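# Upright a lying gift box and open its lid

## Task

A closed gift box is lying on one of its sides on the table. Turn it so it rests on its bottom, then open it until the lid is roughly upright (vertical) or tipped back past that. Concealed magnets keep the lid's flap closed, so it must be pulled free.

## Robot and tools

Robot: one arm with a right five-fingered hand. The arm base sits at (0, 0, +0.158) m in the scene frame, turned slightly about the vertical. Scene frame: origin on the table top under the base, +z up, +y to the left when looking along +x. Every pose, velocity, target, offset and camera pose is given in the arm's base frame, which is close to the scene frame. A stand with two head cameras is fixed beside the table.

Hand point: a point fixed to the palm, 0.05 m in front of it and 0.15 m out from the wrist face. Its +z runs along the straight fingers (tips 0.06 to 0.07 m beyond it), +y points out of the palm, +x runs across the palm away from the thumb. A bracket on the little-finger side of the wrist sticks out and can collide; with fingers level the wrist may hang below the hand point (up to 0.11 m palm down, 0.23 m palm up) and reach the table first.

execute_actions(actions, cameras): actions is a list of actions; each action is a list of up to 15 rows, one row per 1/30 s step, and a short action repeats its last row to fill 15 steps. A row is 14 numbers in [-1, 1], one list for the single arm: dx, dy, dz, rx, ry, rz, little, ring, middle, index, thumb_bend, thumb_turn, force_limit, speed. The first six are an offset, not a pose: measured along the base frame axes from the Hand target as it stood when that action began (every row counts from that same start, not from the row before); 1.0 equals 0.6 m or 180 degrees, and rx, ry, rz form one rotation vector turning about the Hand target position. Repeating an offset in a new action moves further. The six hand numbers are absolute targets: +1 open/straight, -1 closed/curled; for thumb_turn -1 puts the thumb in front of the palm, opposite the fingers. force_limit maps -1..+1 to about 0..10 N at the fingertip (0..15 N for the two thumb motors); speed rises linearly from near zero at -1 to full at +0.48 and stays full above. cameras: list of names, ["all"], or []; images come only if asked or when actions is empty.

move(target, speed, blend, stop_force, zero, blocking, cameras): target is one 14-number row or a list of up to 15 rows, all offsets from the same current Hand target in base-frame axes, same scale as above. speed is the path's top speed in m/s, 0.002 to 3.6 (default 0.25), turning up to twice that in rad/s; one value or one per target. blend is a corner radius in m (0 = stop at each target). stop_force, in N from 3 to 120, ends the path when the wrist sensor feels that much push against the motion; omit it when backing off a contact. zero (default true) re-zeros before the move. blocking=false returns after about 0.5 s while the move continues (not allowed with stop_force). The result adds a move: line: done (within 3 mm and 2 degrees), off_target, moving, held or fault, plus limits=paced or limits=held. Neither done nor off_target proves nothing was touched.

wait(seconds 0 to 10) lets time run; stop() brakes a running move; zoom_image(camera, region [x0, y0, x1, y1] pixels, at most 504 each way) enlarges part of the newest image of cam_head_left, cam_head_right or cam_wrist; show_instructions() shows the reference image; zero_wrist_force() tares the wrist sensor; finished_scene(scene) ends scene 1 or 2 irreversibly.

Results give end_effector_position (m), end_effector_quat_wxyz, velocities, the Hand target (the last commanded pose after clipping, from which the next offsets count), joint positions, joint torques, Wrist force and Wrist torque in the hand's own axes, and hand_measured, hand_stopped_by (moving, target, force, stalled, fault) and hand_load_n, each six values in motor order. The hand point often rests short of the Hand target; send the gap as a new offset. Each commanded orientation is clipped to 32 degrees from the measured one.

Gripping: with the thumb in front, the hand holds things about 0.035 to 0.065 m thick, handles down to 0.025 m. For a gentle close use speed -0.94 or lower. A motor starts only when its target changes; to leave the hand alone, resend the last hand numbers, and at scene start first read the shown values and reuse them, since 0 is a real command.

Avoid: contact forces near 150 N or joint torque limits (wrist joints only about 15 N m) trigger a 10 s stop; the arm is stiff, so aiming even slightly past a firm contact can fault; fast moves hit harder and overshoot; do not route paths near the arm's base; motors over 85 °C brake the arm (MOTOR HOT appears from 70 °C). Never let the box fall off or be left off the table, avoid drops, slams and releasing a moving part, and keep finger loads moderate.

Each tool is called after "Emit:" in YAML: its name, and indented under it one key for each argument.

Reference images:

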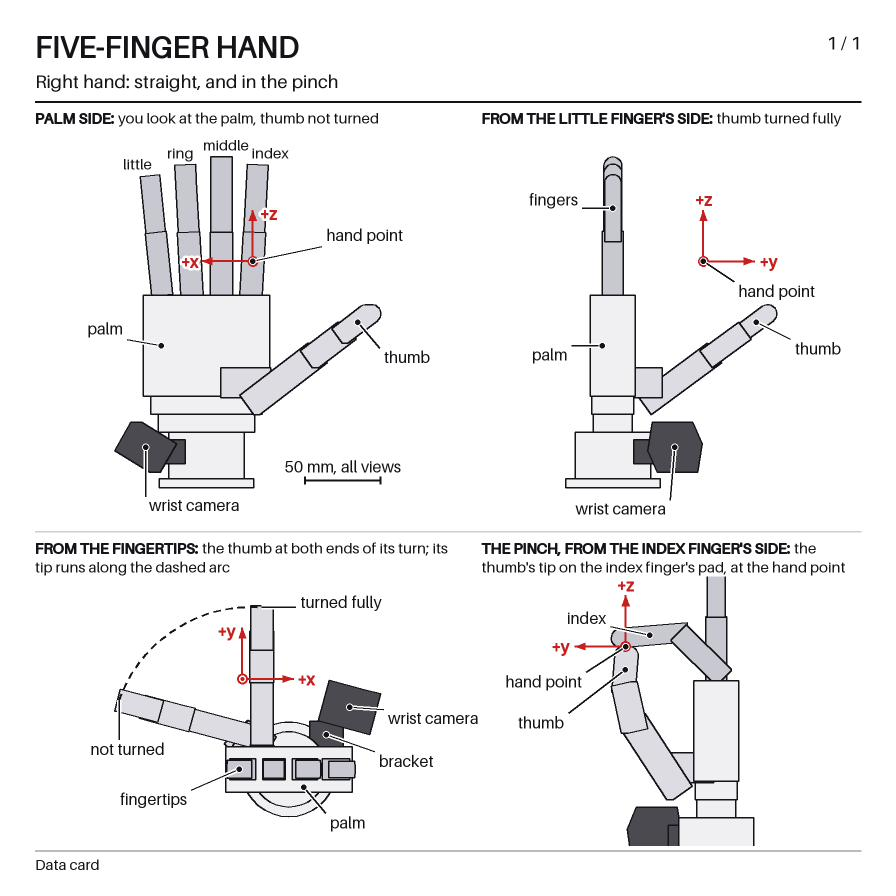

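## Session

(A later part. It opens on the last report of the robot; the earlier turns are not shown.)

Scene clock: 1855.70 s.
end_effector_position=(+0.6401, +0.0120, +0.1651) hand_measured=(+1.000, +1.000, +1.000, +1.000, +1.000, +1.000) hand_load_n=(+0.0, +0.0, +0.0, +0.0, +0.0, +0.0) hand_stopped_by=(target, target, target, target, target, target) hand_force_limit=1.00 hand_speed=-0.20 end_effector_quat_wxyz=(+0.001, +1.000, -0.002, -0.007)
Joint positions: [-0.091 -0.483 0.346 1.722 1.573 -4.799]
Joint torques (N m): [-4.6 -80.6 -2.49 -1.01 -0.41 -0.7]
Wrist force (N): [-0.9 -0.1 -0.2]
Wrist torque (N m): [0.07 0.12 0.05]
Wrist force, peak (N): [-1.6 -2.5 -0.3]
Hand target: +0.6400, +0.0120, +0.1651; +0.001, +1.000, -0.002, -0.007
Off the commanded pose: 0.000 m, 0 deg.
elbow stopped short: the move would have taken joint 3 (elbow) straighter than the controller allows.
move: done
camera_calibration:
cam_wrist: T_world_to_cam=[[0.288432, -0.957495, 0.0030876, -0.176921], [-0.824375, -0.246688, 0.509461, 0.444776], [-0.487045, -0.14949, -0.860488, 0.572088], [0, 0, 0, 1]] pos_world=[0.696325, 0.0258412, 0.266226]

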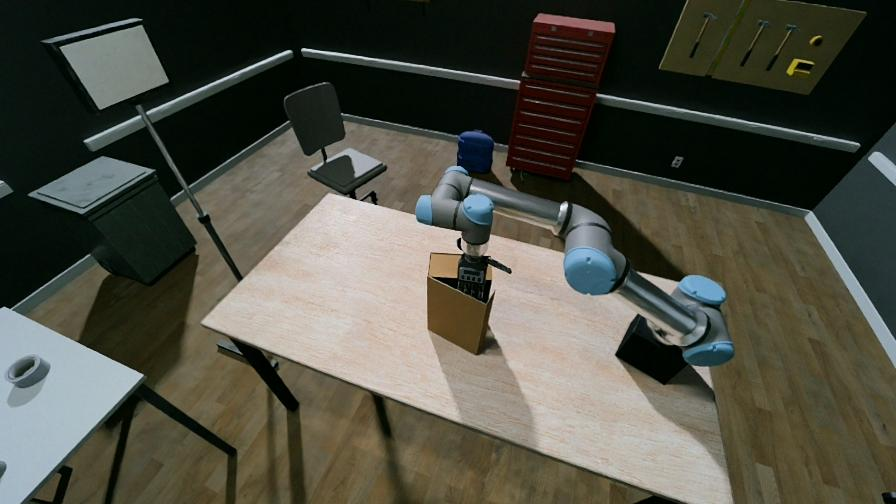

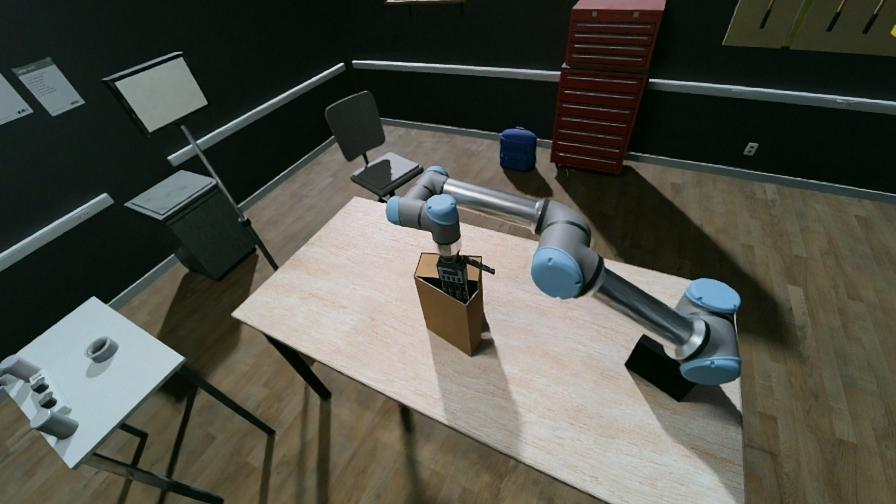

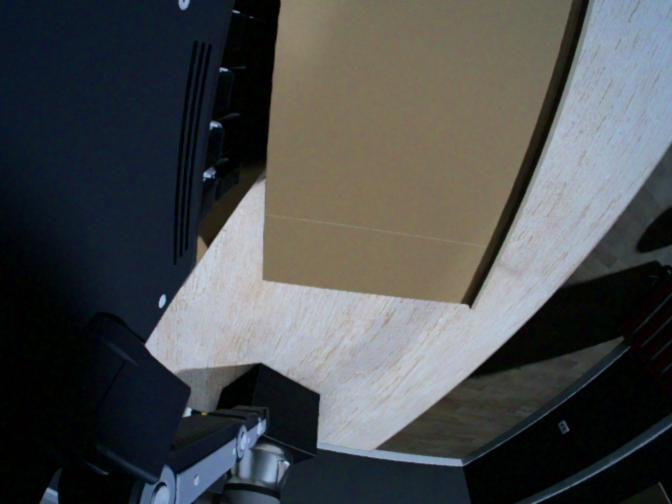

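Emit:
move:
  target: [-0.01,0.075,0,0,0,0,1,1,1,1,1,1,1.0,-0.2]
  speed: 0.06
  cameras: ["all"]

Emit:
zoom_image:
  camera: "cam_head_right"
  region: [380, 180, 560, 360]

Scene clock: 1864.87 s.
end_effector_position=(+0.6341, +0.0569, +0.1651) hand_measured=(+1.000, +1.000, +1.000, +1.000, +1.000, +1.000) hand_load_n=(+0.0, +0.0, +0.0, +0.0, -0.5, +0.0) hand_stopped_by=(target, target, target, target, target, target) hand_force_limit=1.00 hand_speed=-0.20 end_effector_quat_wxyz=(+0.001, +1.000, -0.002, -0.007)
Joint positions: [-0.024 -0.481 0.342 1.724 1.572 -4.732]
Joint torques (N m): [6.59 -33.44 -32.84 6.08 -0.62 1.88]
Wrist force (N): [-0.8 -0.1 -0.4]
Wrist torque (N m): [0.08 0.11 -0.03]
Wrist force, peak (N): [-1.6 3.6 -0.3]
Hand target: +0.6340, +0.0570, +0.1651; +0.001, +1.000, -0.002, -0.007
Off the commanded pose: 0.000 m, 0 deg.
move: done
camera_calibration:
cam_wrist: T_world_to_cam=[[0.288524, -0.957468, 0.00306169, -0.132258], [-0.824413, -0.2468, 0.509345, 0.450971], [-0.486926, -0.149482, -0.860557, 0.575814], [0, 0, 0, 1]] pos_world=[0.690325, 0.0707411, 0.266225]

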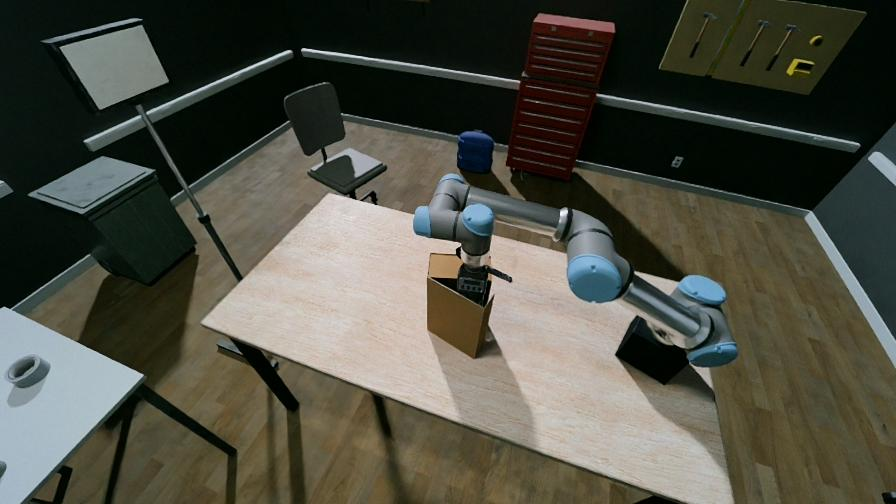

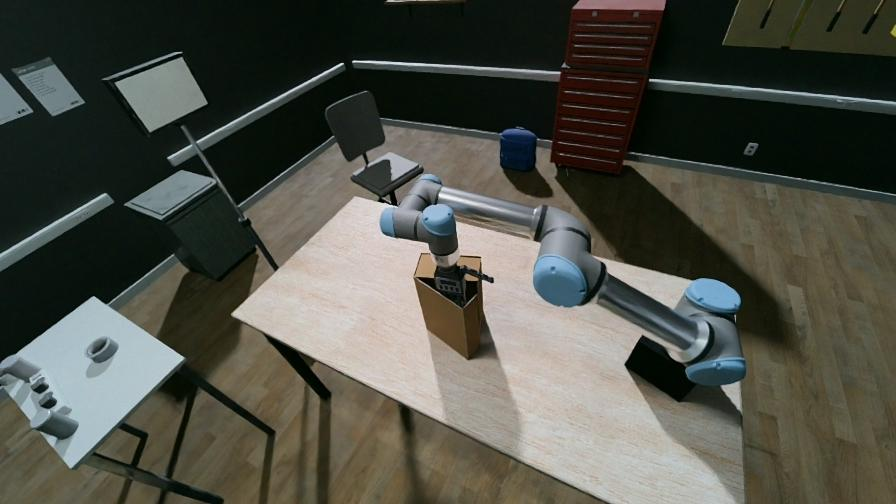

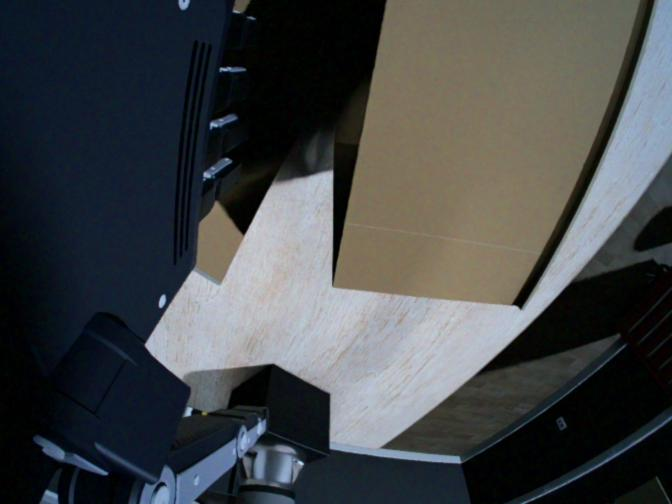

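Scaled by 2.800 from the camera's 896x504 image, which has a finer 1280x720 frame.

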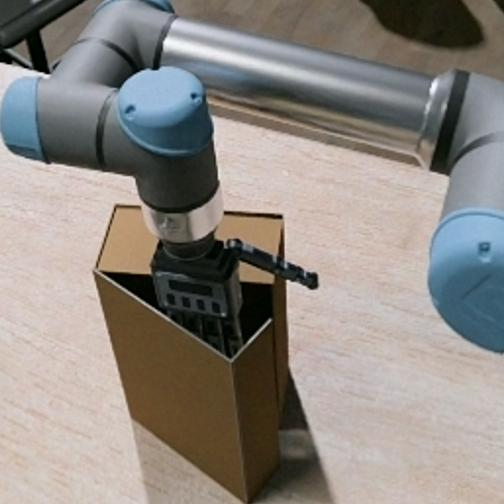

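Emit:
move:
  target:
    - [0.0133,-0.111,0,0,0,0.05,1,1,1,1,1,1,1.0,-0.2]
    - [0.0133,-0.111,-0.0385,0,0,0.05,1,1,1,1,1,1,1.0,-0.4]
  speed: 0.08
  stop_force: 8

Emit:
execute_actions:
  actions:
    - [[0,0,0,0,0,0,0.55,0.55,0.5,0.5,1,1,1.0,-0.6]]
  cameras: ["all"]

Emit:
zoom_image:
  camera: "cam_head_right"
  region: [380, 180, 560, 360]

with "stop_force" every target must give the same hand/speed; nothing of the call was run
Scene clock: 1908.87 s.
end_effector_position=(+0.6340, +0.0570, +0.1651) hand_measured=(+1.000, +1.000, +1.000, +1.000, +1.000, +1.000) hand_load_n=(+0.0, +0.0, +0.0, +0.0, +0.0, +0.0) hand_stopped_by=(target, target, target, target, target, target) hand_force_limit=1.00 hand_speed=-0.20 end_effector_quat_wxyz=(+0.001, +1.000, -0.002, -0.007)
Joint positions: [-0.024 -0.481 0.341 1.724 1.572 -4.732]
Joint torques (N m): [5.75 -32.9 -32.56 6.14 0.7 1.39]
Wrist force (N): [-1.0 0.0 -0.3]
Wrist torque (N m): [0.08 0.14 -0.03]
Wrist force, peak (N): [-1.3 -0.3 -0.6]
Hand target: +0.6340, +0.0570, +0.1651; +0.001, +1.000, -0.002, -0.007
Off the commanded pose: 0.000 m, 0 deg.

not run: a call was refused earlier in this reply.

Scaled by 2.800 from the camera's 896x504 image, which has a finer 1280x720 frame.
This view is cut from an older image: the scene may have changed since it was taken.

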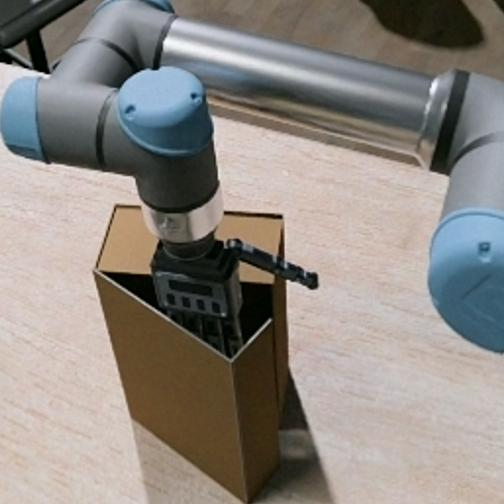

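Emit:
move:
  target:
    - [0.0133,-0.111,0,0,0,0.05,1,1,1,1,1,1,1.0,-0.2]
    - [0.0133,-0.111,-0.0385,0,0,0.05,1,1,1,1,1,1,1.0,-0.2]
  speed: 0.08
  stop_force: 8

Emit:
execute_actions:
  actions:
    - [[0,0,0,0,0,0,0.55,0.55,0.5,0.5,1,1,1.0,-0.6]]
  cameras: ["all"]

Emit:
zoom_image:
  camera: "cam_head_right"
  region: [380, 180, 560, 360]

Scene clock: 1916.30 s.
end_effector_position=(+0.6420, -0.0096, +0.1420) hand_measured=(+1.000, +1.000, +1.000, +1.000, +1.000, +1.000) hand_load_n=(+0.0, +0.0, +0.0, +0.0, +0.0, +0.0) hand_stopped_by=(target, target, target, target, target, target) hand_force_limit=1.00 hand_speed=-0.20 end_effector_quat_wxyz=(+0.001, +0.997, +0.076, -0.007)
Joint positions: [-0.118 -0.546 0.528 1.602 1.576 -4.982]
Joint torques (N m): [-5.48 -78.5 -2.27 -0.74 -0.39 -1.28]
Motor temperatures (°C): [27 28 26 37 36 33]
Wrist force (N): [-0.5 -0.2 -0.7]
Wrist torque (N m): [0.09 0.07 0.07]
Wrist force, peak (N): [-0.8 -2.6 -1.4]
Hand target: +0.6420, -0.0096, +0.1420; +0.001, +0.997, +0.076, -0.007
Off the commanded pose: 0.000 m, 0 deg.
move: done

Scene clock: 1917.03 s.
end_effector_position=(+0.6420, -0.0096, +0.1420) hand_measured=(+0.550, +0.550, +0.500, +0.500, +1.000, +1.000) hand_load_n=(+0.0, +0.0, +0.0, +0.5, +0.0, +0.0) hand_stopped_by=(target, target, target, target, target, target) hand_force_limit=1.00 hand_speed=-0.60 end_effector_quat_wxyz=(+0.001, +0.997, +0.076, -0.007)
Joint positions: [-0.118 -0.546 0.528 1.602 1.576 -4.982]
Joint torques (N m): [-5.69 -79.66 -3.76 -0.12 -0.45 -1.04]
Wrist force (N): [-1.0 -1.0 0.1]
Wrist torque (N m): [0.02 0.13 0.05]
Wrist force, peak (N): [-0.9 -1.1 0.1]
Hand target: +0.6420, -0.0096, +0.1420; +0.001, +0.997, +0.076, -0.007
Off the commanded pose: 0.000 m, 0 deg.
camera_calibration:
cam_wrist: T_world_to_cam=[[0.434728, -0.900556, 0.00307019, -0.291448], [-0.775673, -0.372706, 0.509334, 0.42037], [-0.45754, -0.223804, -0.860563, 0.53028], [0, 0, 0, 1]] pos_world=[0.695395, 0.0128876, 0.243125]

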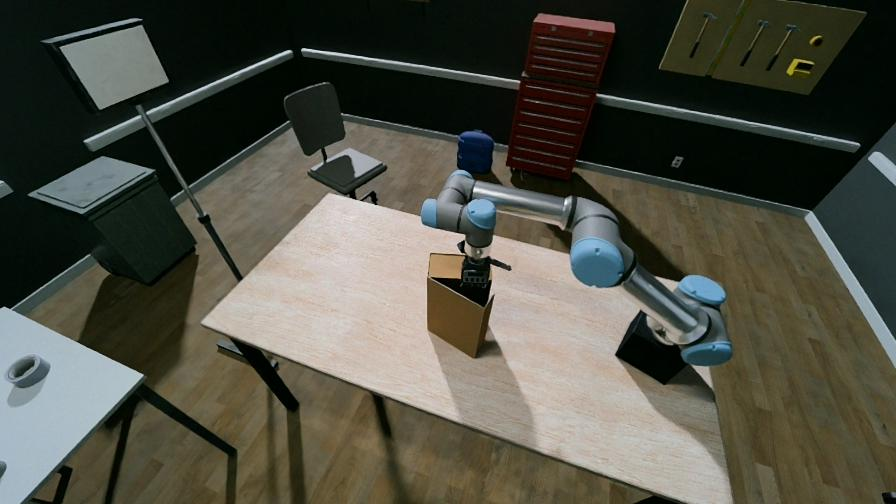

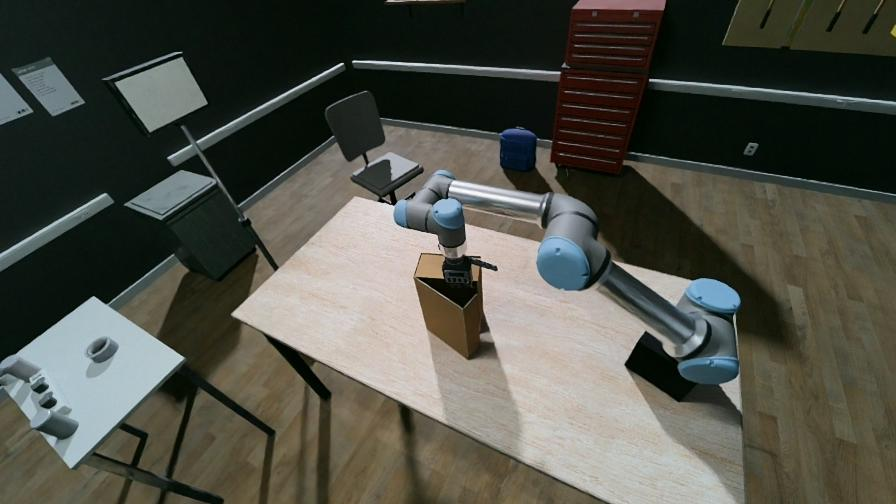

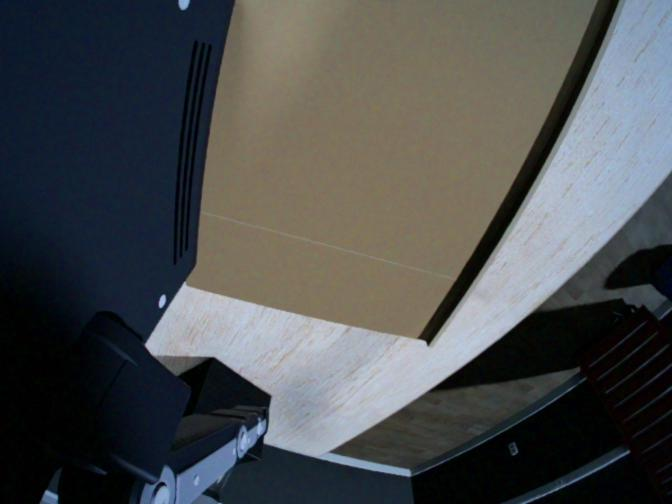

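Scaled by 2.800 from the camera's 896x504 image, which has a finer 1280x720 frame.

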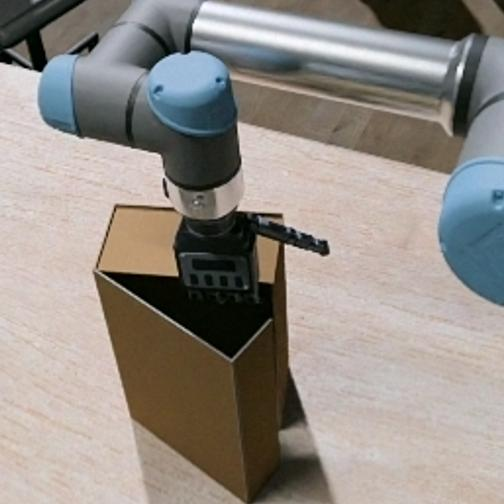

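Emit:
move:
  target: [-0.1,0,0,0,0,0,0.55,0.55,0.5,0.5,1,1,1.0,-0.6]
  speed: 0.04
  stop_force: 10
  cameras: ["cam_head_right"]

Emit:
zoom_image:
  camera: "cam_head_right"
  region: [380, 180, 600, 400]

Scene clock: 1924.73 s.
end_effector_position=(+0.5820, -0.0096, +0.1420) hand_measured=(+0.550, +0.550, +0.500, +0.500, +1.000, +1.000) hand_load_n=(+0.0, +0.0, +0.0, -0.5, +0.0, +0.0) hand_stopped_by=(target, target, target, target, target, target) hand_force_limit=1.00 hand_speed=-0.60 end_effector_quat_wxyz=(+0.001, +0.997, +0.076, -0.007)
Joint positions: [-0.13 -0.762 0.93 1.416 1.576 -4.994]
Joint torques (N m): [-6.88 -70.75 -1.59 -0.34 -0.49 -1.21]
Wrist force (N): [1.1 0.6 -0.7]
Wrist torque (N m): [0.10 0.24 0.10]
Wrist force, peak (N): [2.3 0.3 -0.3]
Hand target: +0.5820, -0.0096, +0.1420; +0.001, +0.997, +0.076, -0.007
Off the commanded pose: 0.000 m, 0 deg.
move: done
Images, in order (width x height): cam_head_right 896x504.

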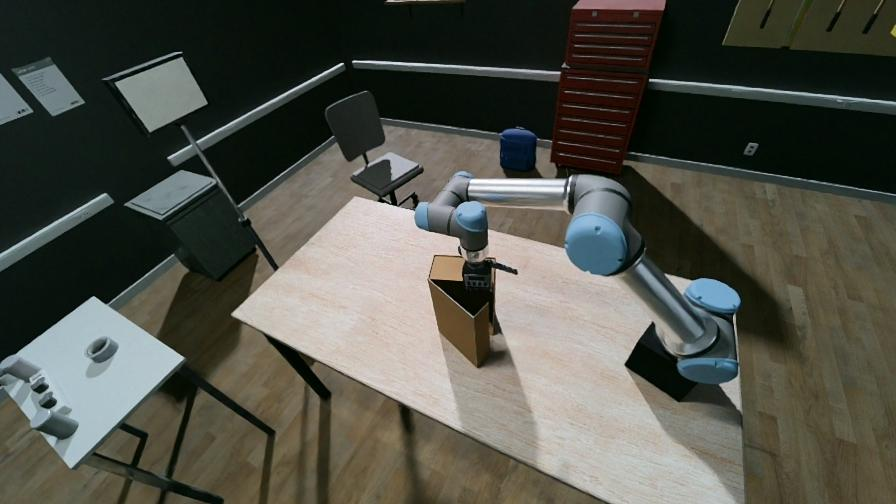

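Scaled by 2.291 from the camera's 896x504 image, which has a finer 1280x720 frame.

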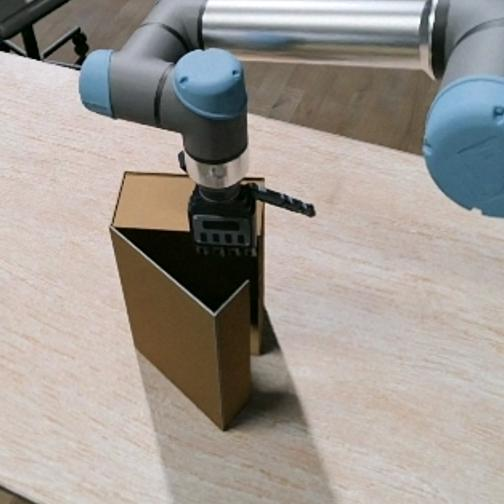

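Emit:
move:
  target: [-0.25,0,0,0,0,0,0.55,0.55,0.5,0.5,1,1,1.0,-0.6]
  speed: 0.06
  stop_force: 10
  cameras: ["all"]

Emit:
zoom_image:
  camera: "cam_head_right"
  region: [400, 200, 640, 440]

Scene clock: 1932.33 s.
end_effector_position=(+0.4320, -0.0096, +0.1420) hand_measured=(+0.550, +0.550, +0.500, +0.500, +1.000, +1.000) hand_load_n=(+0.0, +0.0, +0.0, -0.5, +0.0, +0.0) hand_stopped_by=(target, target, target, target, target, target) hand_force_limit=1.00 hand_speed=-0.60 end_effector_quat_wxyz=(+0.001, +0.997, +0.076, -0.007)
Joint positions: [-0.173 -1.132 1.544 1.172 1.576 -5.038]
Joint torques (N m): [-8 -52.41 -0.75 -0.37 -0.53 -1.16]
Wrist force (N): [0.7 0.5 0.0]
Wrist torque (N m): [0.04 0.17 0.10]
Wrist force, peak (N): [1.7 0.4 -0.8]
Hand target: +0.4320, -0.0096, +0.1420; +0.001, +0.997, +0.076, -0.007
Off the commanded pose: 0.000 m, 0 deg.
move: done
camera_calibration:
cam_wrist: T_world_to_cam=[[0.434728, -0.900556, 0.00307019, -0.200155], [-0.775673, -0.372706, 0.509334, 0.257479], [-0.45754, -0.223804, -0.860563, 0.434197], [0, 0, 0, 1]] pos_world=[0.485395, 0.0128876, 0.243125]

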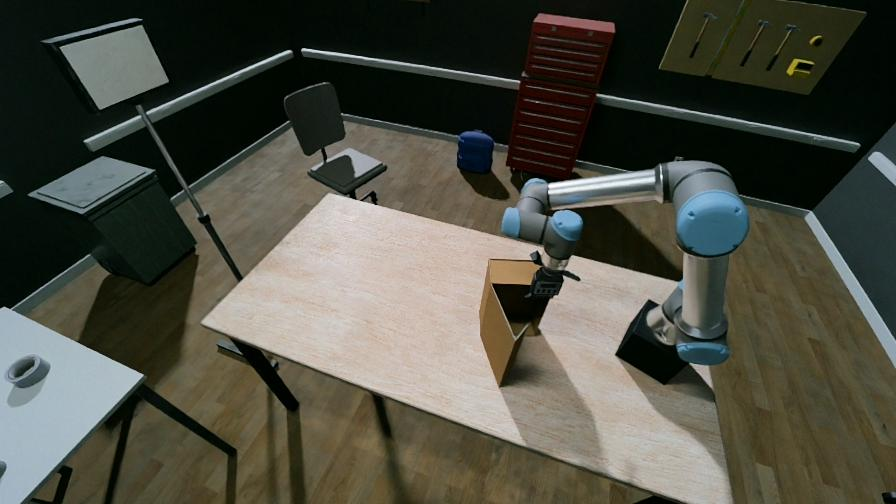

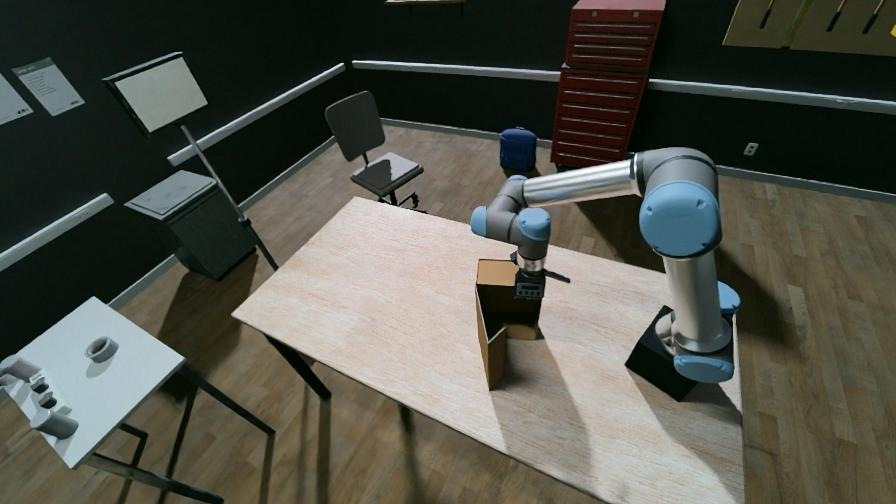

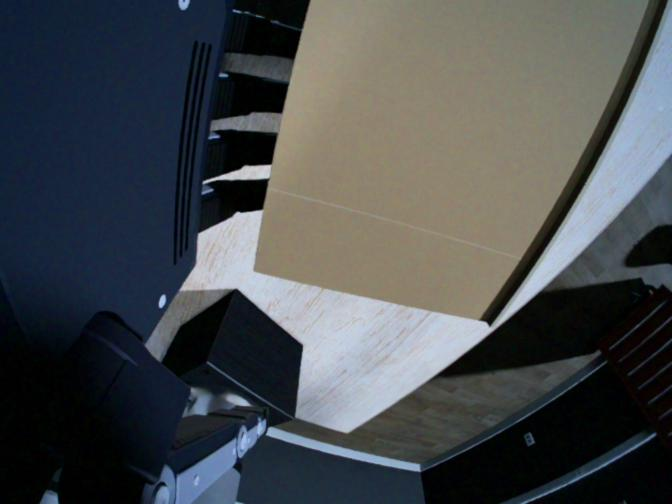

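Scaled by 2.100 from the camera's 896x504 image, which has a finer 1280x720 frame.

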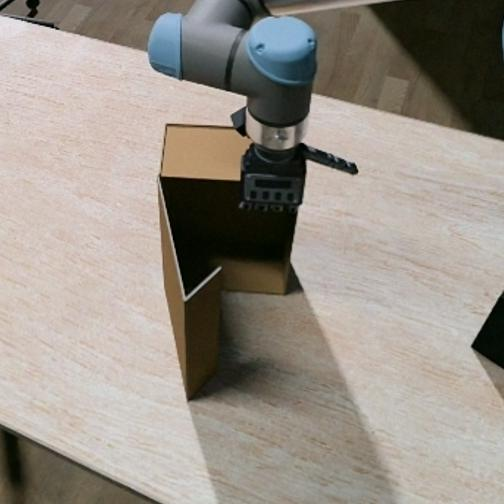

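Emit:
move:
  target:
    - [-0.02,0.115,0,0,0,0,1,1,1,1,1,1,1.0,-0.2]
    - [0.175,0.1417,0,0,0,0,1,1,1,1,1,1,1.0,-0.2]
    - [0.2617,0.14,0,0,0,0,1,1,1,1,1,1,1.0,-0.2]
    - [0.307,0.158,0,0,0,0,1,1,1,1,1,1,1.0,-0.2]
  speed: [0.1,0.1,0.06,0.05]
  blend: [0.01,0.02,0.01,0]
  cameras: ["all"]

Emit:
zoom_image:
  camera: "cam_head_right"
  region: [380, 180, 620, 420]

Scene clock: 1959.97 s.
end_effector_position=(+0.6162, +0.0852, +0.1420) hand_measured=(+1.000, +1.000, +1.000, +1.000, +1.000, +1.000) hand_load_n=(+0.0, +0.0, +0.0, +0.0, +0.0, +0.5) hand_stopped_by=(target, target, target, target, target, target) hand_force_limit=1.00 hand_speed=-0.20 end_effector_quat_wxyz=(+0.001, +0.997, +0.076, -0.007)
Joint positions: [0.026 -0.594 0.62 1.559 1.574 -4.838]
Joint torques (N m): [7.2 -31.38 -35.08 5.56 0.91 1.43]
Wrist force (N): [-1.3 -0.4 -0.5]
Wrist torque (N m): [0.05 0.02 -0.06]
Wrist force, peak (N): [-2.4 0.5 -0.8]
Hand target: +0.6162, +0.0852, +0.1420; +0.001, +0.997, +0.076, -0.007
Off the commanded pose: 0.000 m, 0 deg.
move: done
camera_calibration:
cam_wrist: T_world_to_cam=[[0.434728, -0.900556, 0.00307019, -0.19486], [-0.775673, -0.372706, 0.509334, 0.43569], [-0.45754, -0.223804, -0.860563, 0.539692], [0, 0, 0, 1]] pos_world=[0.669595, 0.107688, 0.243125]

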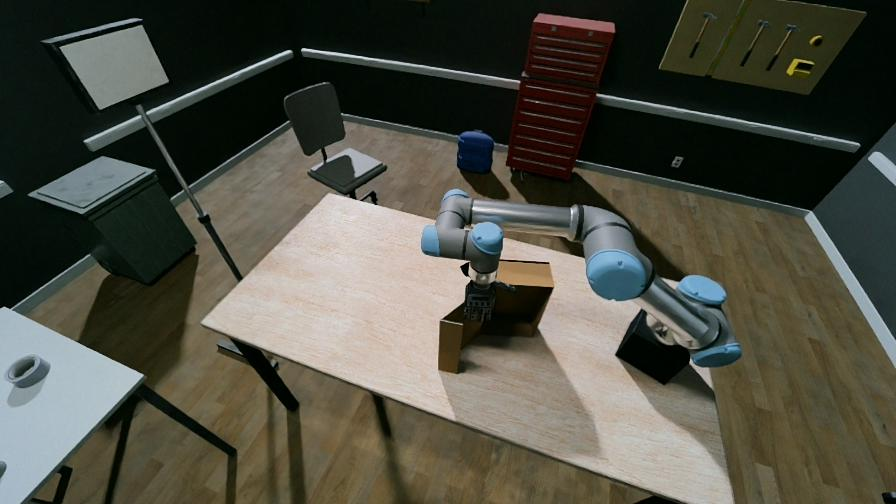

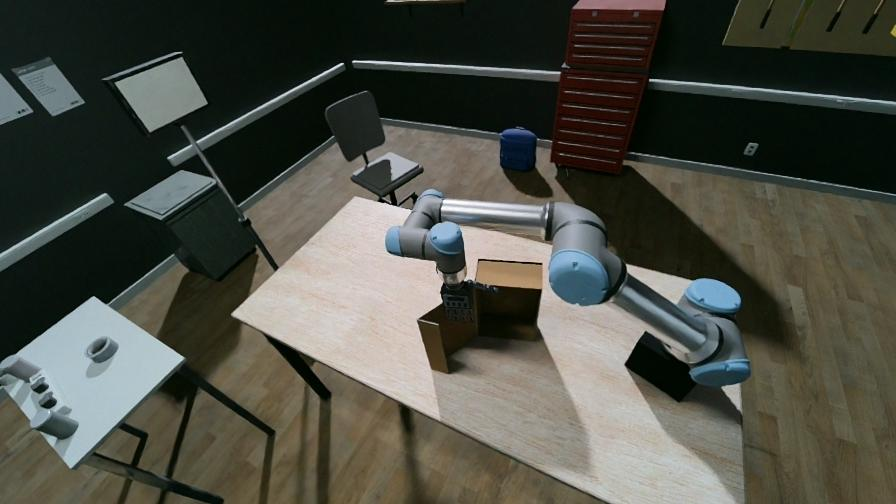

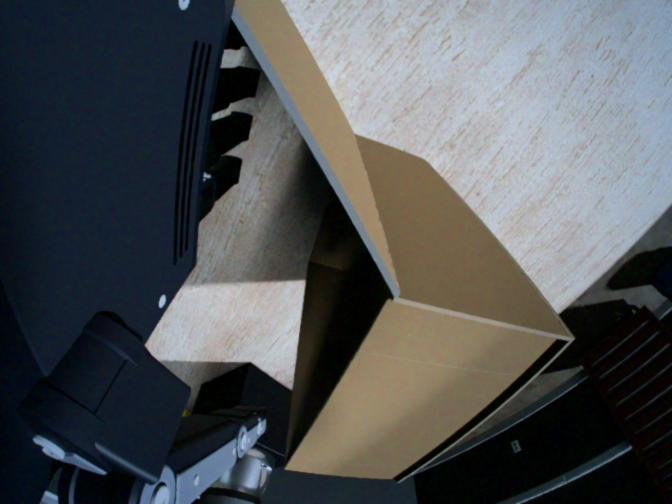

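Scaled by 2.100 from the camera's 896x504 image, which has a finer 1280x720 frame.

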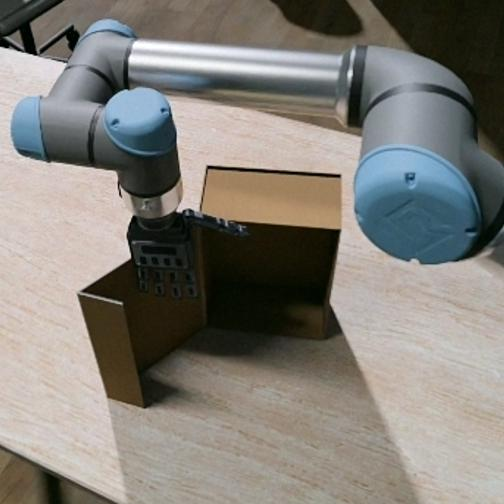

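Emit:
move:
  target:
    - [-0.05, -0.008, 0.0, 0, 0, 0, 1, 1, 1, 1, 1, 1, 1.0, -0.2]
    - [-0.05, -0.008, 0.27, 0, 0, 0, 1, 1, 1, 1, 1, 1, 1.0, -0.2]
  speed: 0.2
  blend: 0.02
  cameras: ["all"]

Scene clock: 1993.53 s.
end_effector_position=(+0.5861, +0.0804, +0.3039) hand_measured=(+1.000, +1.000, +1.000, +1.000, +1.000, +1.000) hand_load_n=(+0.0, +0.0, +0.0, +0.0, +0.0, +0.0) hand_stopped_by=(target, target, target, target, target, target) hand_force_limit=1.00 hand_speed=-0.20 end_effector_quat_wxyz=(+0.001, +0.997, +0.076, -0.007)
Joint positions: [0.02 -0.601 0.209 1.975 1.574 -4.845]
Joint torques (N m): [5.76 -30.69 -30.94 5.92 0.95 0.9]
Wrist force (N): [-1.0 -0.2 -0.6]
Wrist torque (N m): [0.07 0.15 -0.03]
Wrist force, peak (N): [-1.2 -0.5 -1.5]
Hand target: +0.5862, +0.0804, +0.3040; +0.001, +0.997, +0.076, -0.007
Off the commanded pose: 0.000 m, 0 deg.
move: done; blend cut to 0.0152 m at target 1
camera_calibration:
cam_wrist: T_world_to_cam=[[0.434834, -0.900505, 0.00325592, -0.186742], [-0.775782, -0.372768, 0.509123, 0.328254], [-0.457254, -0.22391, -0.860688, 0.66405], [0, 0, 0, 1]] pos_world=[0.639495, 0.102888, 0.405026]

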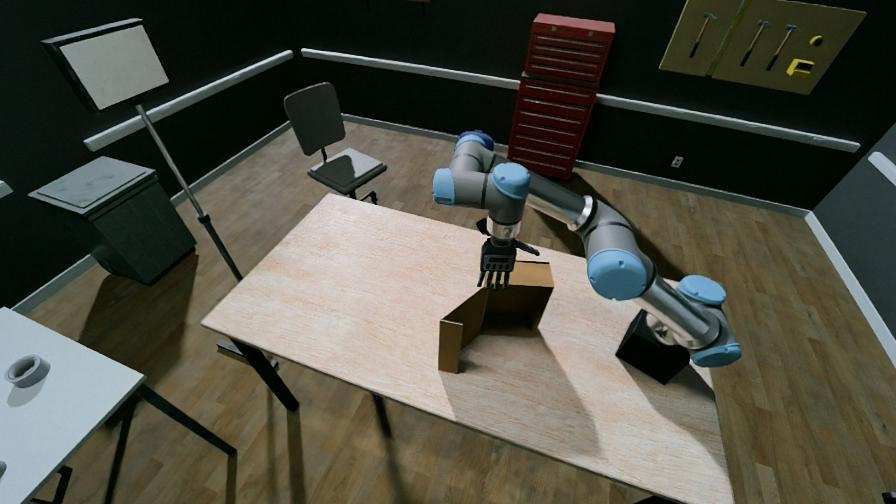

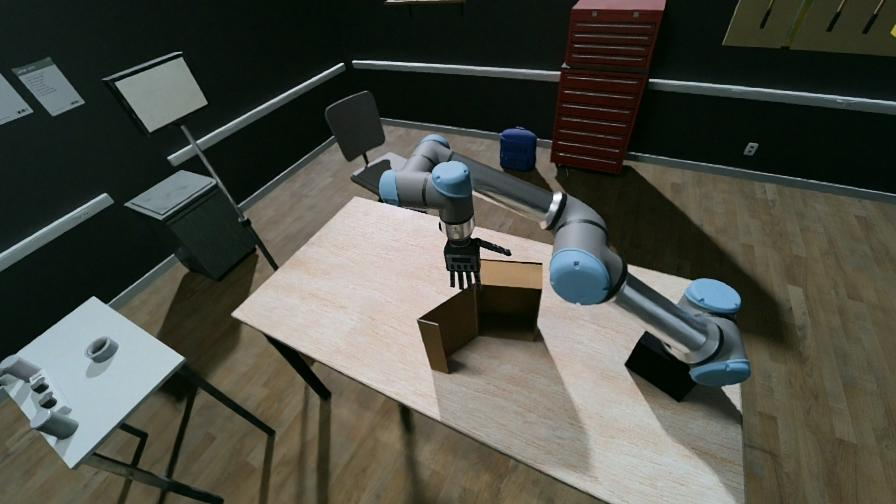

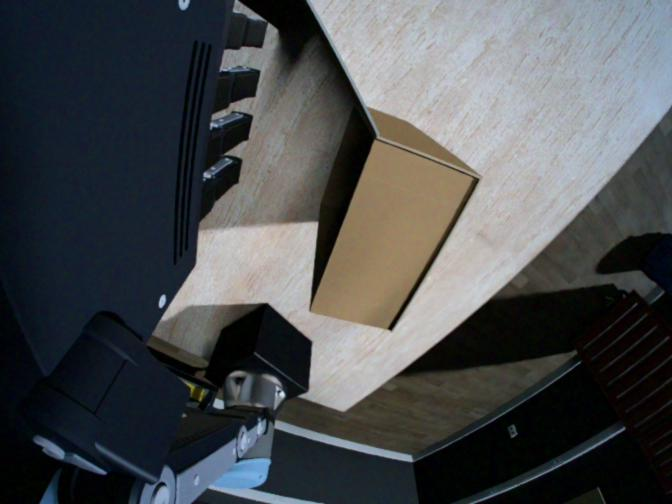

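Emit:
zoom_image:
  camera: "cam_wrist"
  region: [290, 110, 500, 340]

Scaled by 2.191 from the camera's 672x504 image, which has a finer 960x720 frame.

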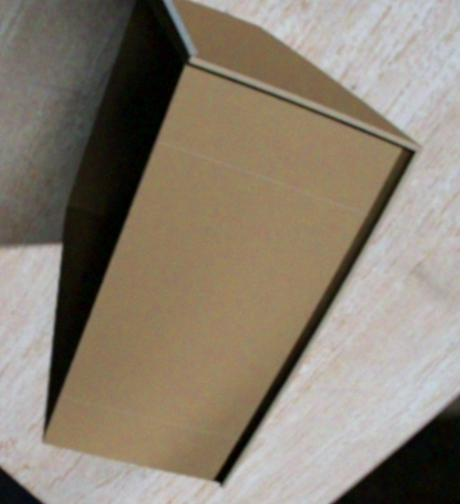

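Emit:
move:
  target:
    - [-0.0667, 0.05, 0.05, 0, 0, -0.5, 1, 1, 1, 1, 1, 1, 1.0, -0.2]
    - [-0.1333, 0.1, 0.05, 0, 0, -1.0, 1, 1, 1, 1, 1, 1, 1.0, -0.2]
    - [-0.21, 0.1333, 0.0, 0, 0, 0.4892, 1, 1, 1, 1, 1, 1, 1.0, -0.2]
  speed: 0.5
  blend: 0.03

Emit:
move:
  target: [-0.0033, -0.0833, -0.2317, -0.3032, -0.0378, 0, 1, 1, 1, 1, 1, -1, 0.35, -0.1]
  speed: 0.35
  cameras: ["all"]

Scene clock: 2251.67 s.
end_effector_position=(+0.4602, +0.1604, +0.3040) hand_measured=(+1.000, +1.000, +1.000, +1.000, +1.000, +1.000) hand_load_n=(+0.0, +0.0, +0.0, +0.0, +0.0, +0.0) hand_stopped_by=(target, target, target, target, target, target) hand_force_limit=1.00 hand_speed=-0.20 end_effector_quat_wxyz=(+0.006, +0.664, +0.748, -0.004)
Joint positions: [0.132 -1.272 1.31 1.532 1.584 0.014]
Joint torques (N m): [7.99 -15.1 -32.25 6.06 1.55 1.15]
Wrist force (N): [-1.0 -0.2 -0.7]
Wrist torque (N m): [0.07 0.16 -0.04]
Wrist force, peak (N): [-0.7 -2.1 -0.5]
Hand target: +0.4602, +0.1604, +0.3040; +0.006, +0.664, +0.748, -0.004
Off the commanded pose: 0.000 m, 0 deg.
elbow stopped short: the move would have taken joint 3 (elbow) straighter than the controller allows.
move: done

Scene clock: 2253.80 s.
end_effector_position=(+0.4582, +0.1104, +0.1650) hand_measured=(+1.000, +1.000, +1.000, +1.000, +1.000, -1.000) hand_load_n=(+0.0, +0.0, +0.0, +0.0, +0.0, +0.0) hand_stopped_by=(target, target, target, target, target, target) hand_force_limit=0.35 hand_speed=-0.10 end_effector_quat_wxyz=(+0.352, +0.587, +0.661, -0.308)
Joint positions: [0.447 -0.89 1.598 1.298 2.473 0.541]
Joint torques (N m): [6.95 -19.98 1.06 6.27 2.84 1.31]
Wrist force (N): [0.4 0.3 -0.7]
Wrist torque (N m): [0.09 -0.03 0.00]
Wrist force, peak (N): [-1.0 0.1 -1.1]
Hand target: +0.4582, +0.1104, +0.1649; +0.352, +0.587, +0.661, -0.308
Off the commanded pose: 0.000 m, 0 deg.
move: done
camera_calibration:
cam_wrist: T_world_to_cam=[[0.929604, 0.284876, -0.233843, -0.42213], [0.251083, -0.0250309, 0.967642, -0.273673], [0.269804, -0.958238, -0.0947962, 0.114211], [0, 0, 0, 1]] pos_world=[0.430313, 0.222846, 0.176932]

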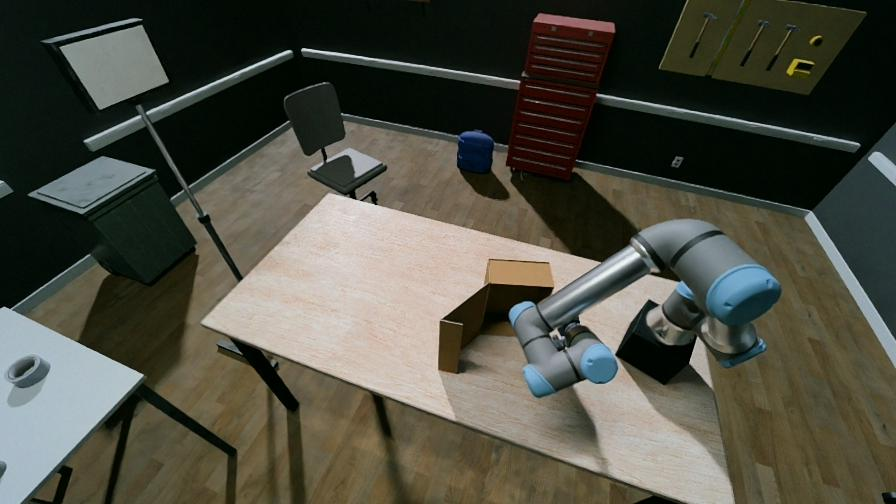

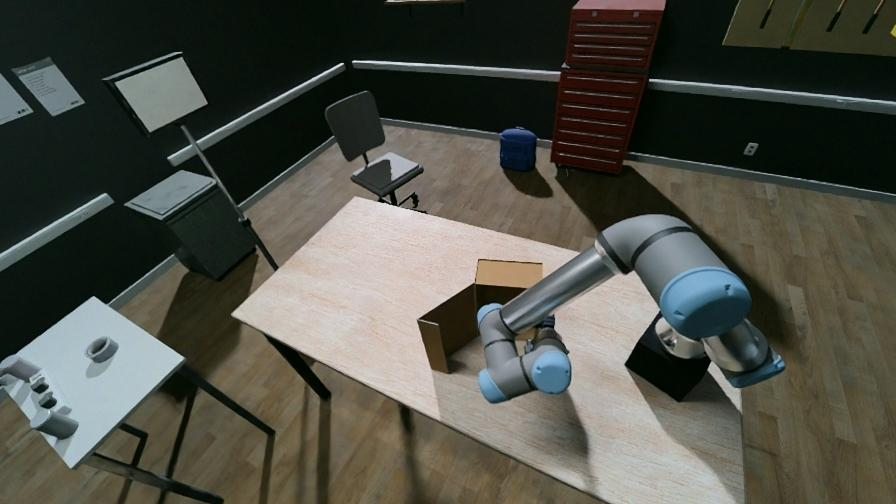

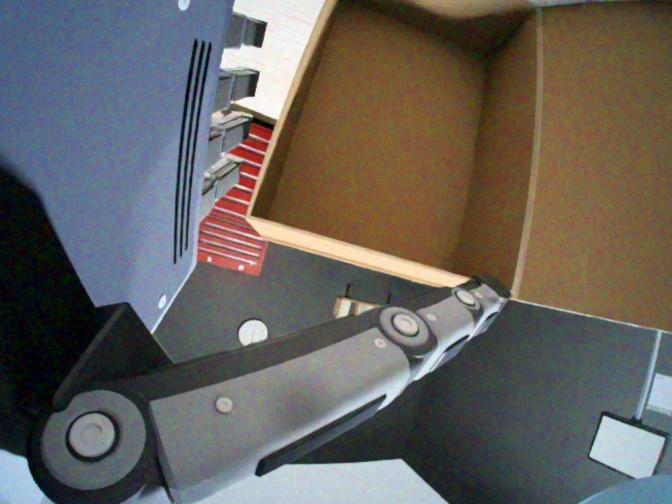

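Emit:
zoom_image:
  camera: "cam_wrist"
  region: [190, 0, 540, 320]

Scaled by 1.440 from the camera's 672x504 image, which has a finer 960x720 frame.

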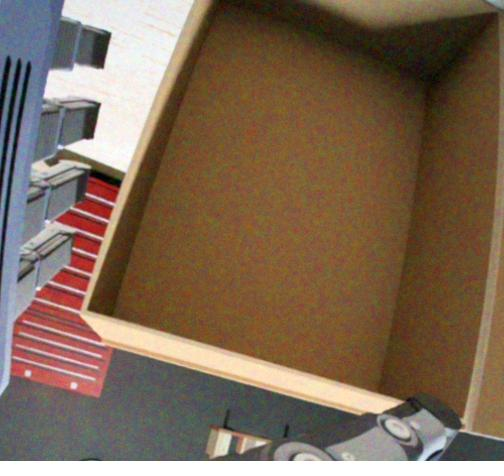

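Emit:
move:
  target: [0.0219, -0.1761, -0.1243, 0, 0, 0, 1, 1, 1, 1, 1, -1, 0.35, -0.1]
  speed: 0.1
  stop_force: 6
  cameras: ["cam_wrist"]

Scene clock: 2277.33 s.
end_effector_position=(+0.4714, +0.0047, +0.0904) hand_measured=(+1.000, +1.000, +1.000, +1.000, +1.000, -1.000) hand_load_n=(+0.0, +0.5, +0.0, +0.0, +0.0, +0.0) hand_stopped_by=(target, target, target, target, target, target) hand_force_limit=0.35 hand_speed=-0.10 end_effector_quat_wxyz=(+0.352, +0.587, +0.661, -0.308)
Joint positions: [0.214 -0.889 1.759 0.829 2.539 0.163]
Joint torques (N m): [-7.71 -57.15 3.18 -0.69 1.62 -1.27]
Wrist force (N): [0.3 -0.4 -1.2]
Wrist torque (N m): [0.04 0.01 0.05]
Wrist force, peak (N): [1.3 -0.7 -2.5]
Hand target: +0.4714, +0.0047, +0.0904; +0.352, +0.587, +0.661, -0.308
Off the commanded pose: 0.000 m, 0 deg.
move: done
camera_calibration:
cam_wrist: T_world_to_cam=[[0.929628, 0.284742, -0.233909, -0.421658], [0.251087, -0.0248535, 0.967645, -0.207442], [0.269716, -0.958282, -0.0945996, 0.00243944], [0, 0, 0, 1]] pos_world=[0.443413, 0.117246, 0.102332]
Images, in order (width x height): cam_wrist 672x504.

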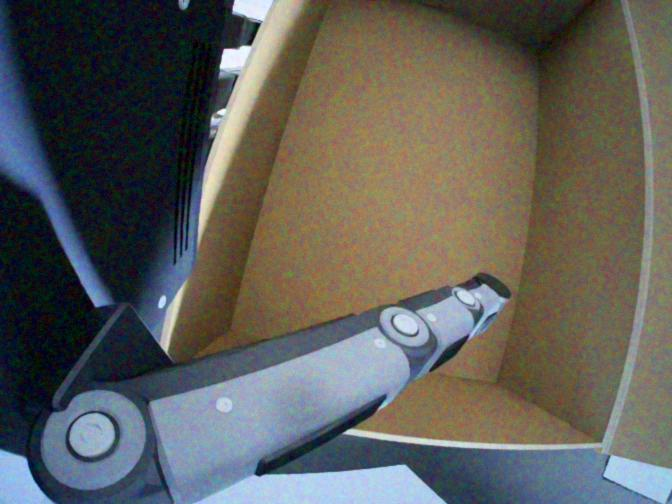

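Emit:
move:
  target: [0.0231, 0.0029, 0, 0, 0, 0, 1, 1, 1, 1, 1, -1, 0.35, -0.1]
  speed: 0.015
  stop_force: 3
  cameras: ["cam_wrist"]

Scene clock: 2286.93 s.
end_effector_position=(+0.4721, +0.0048, +0.0905) hand_measured=(+1.000, +1.000, +1.000, +1.000, +1.000, -1.000) hand_load_n=(+0.0, +0.0, +0.5, +0.0, +0.0, +0.0) hand_stopped_by=(target, target, target, target, target, target) hand_force_limit=0.35 hand_speed=-0.10 end_effector_quat_wxyz=(+0.352, +0.587, +0.661, -0.308)
Joint positions: [0.214 -0.888 1.758 0.83 2.539 0.163]
Joint torques (N m): [6.07 -56.89 2.57 -0.77 1.27 0.96]
Wrist force (N): [0.7 0.3 -0.7]
Wrist torque (N m): [0.10 -0.04 0.09]
Wrist force, peak (N): [-0.6 -3.5 -1.8]
Hand target: +0.4721, +0.0048, +0.0905; +0.352, +0.587, +0.661, -0.308 (not the last commanded pose)
Off the commanded pose: 0.013 m, 0 deg.
move: contact
camera_calibration:
cam_wrist: T_world_to_cam=[[0.929813, 0.284738, -0.233178, -0.422441], [0.250385, -0.0250654, 0.967822, -0.207398], [0.269731, -0.958278, -0.0946003, 0.00225302], [0, 0, 0, 1]] pos_world=[0.444113, 0.117245, 0.102434]
Images, in order (width x height): cam_wrist 672x504.

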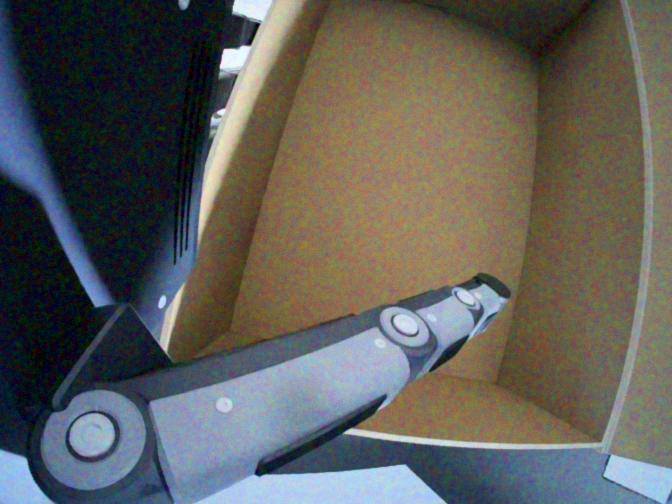

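Emit:
move:
  target: [0, 0, 0, 0, 0, 0, 1, 1, 1, 1, -1, -1, 0.35, -0.8]
  speed: 0.05
  cameras: ["cam_wrist", "cam_head_left"]

Scene clock: 2305.87 s.
end_effector_position=(+0.4721, +0.0048, +0.0905) hand_measured=(+1.000, +1.000, +1.000, +1.000, -0.402, -1.000) hand_load_n=(+0.0, +0.0, +0.0, +0.0, +0.0, +0.0) hand_stopped_by=(target, target, target, target, moving, target) hand_force_limit=0.35 hand_speed=-0.80 end_effector_quat_wxyz=(+0.352, +0.587, +0.661, -0.308)
Joint positions: [0.214 -0.888 1.758 0.83 2.539 0.163]
Joint torques (N m): [6.13 -56.62 2.83 -0.59 1.36 0.54]
Wrist force (N): [0.3 0.2 -1.1]
Wrist torque (N m): [0.10 0.04 0.07]
Wrist force, peak (N): [0.6 0.4 -1.4]
Hand target: +0.4721, +0.0048, +0.0905; +0.352, +0.587, +0.661, -0.308
Off the commanded pose: 0.000 m, 0 deg.
move: moving (no rest 5 s after the path's end)
camera_calibration:
cam_wrist: T_world_to_cam=[[0.929788, 0.284827, -0.233171, -0.422441], [0.25038, -0.0250414, 0.967824, -0.207399], [0.269824, -0.958252, -0.0945983, 0.00220891], [0, 0, 0, 1]] pos_world=[0.444113, 0.117246, 0.102434]
Images, in order (width x height): cam_head_left 896x504, cam_wrist 672x504.

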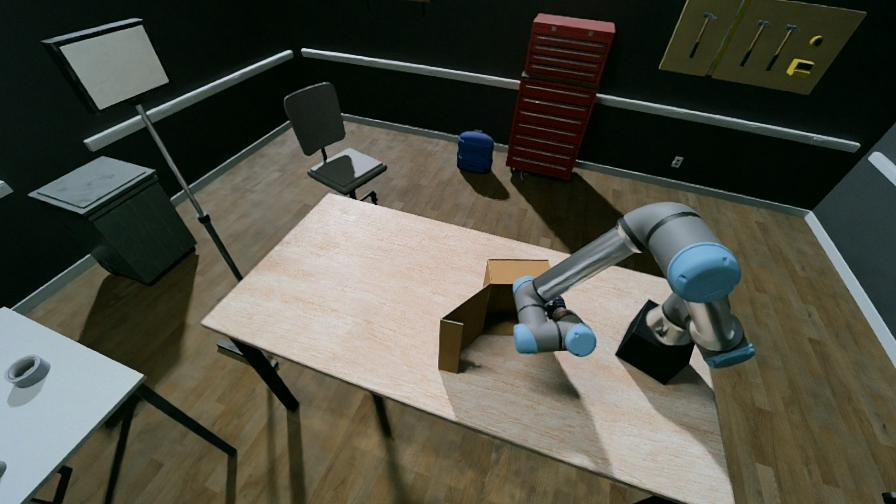

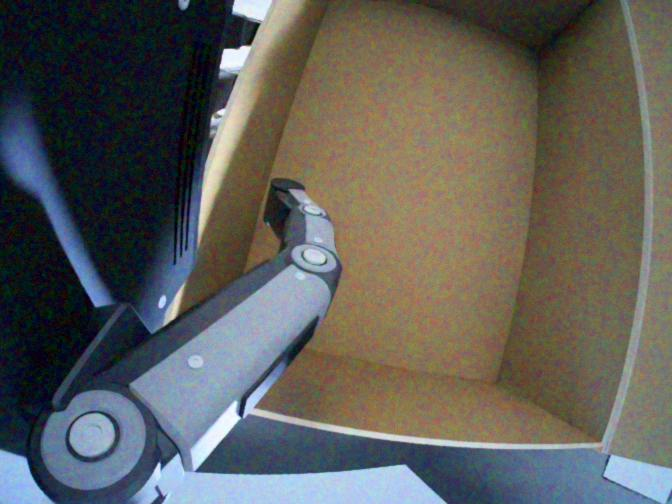

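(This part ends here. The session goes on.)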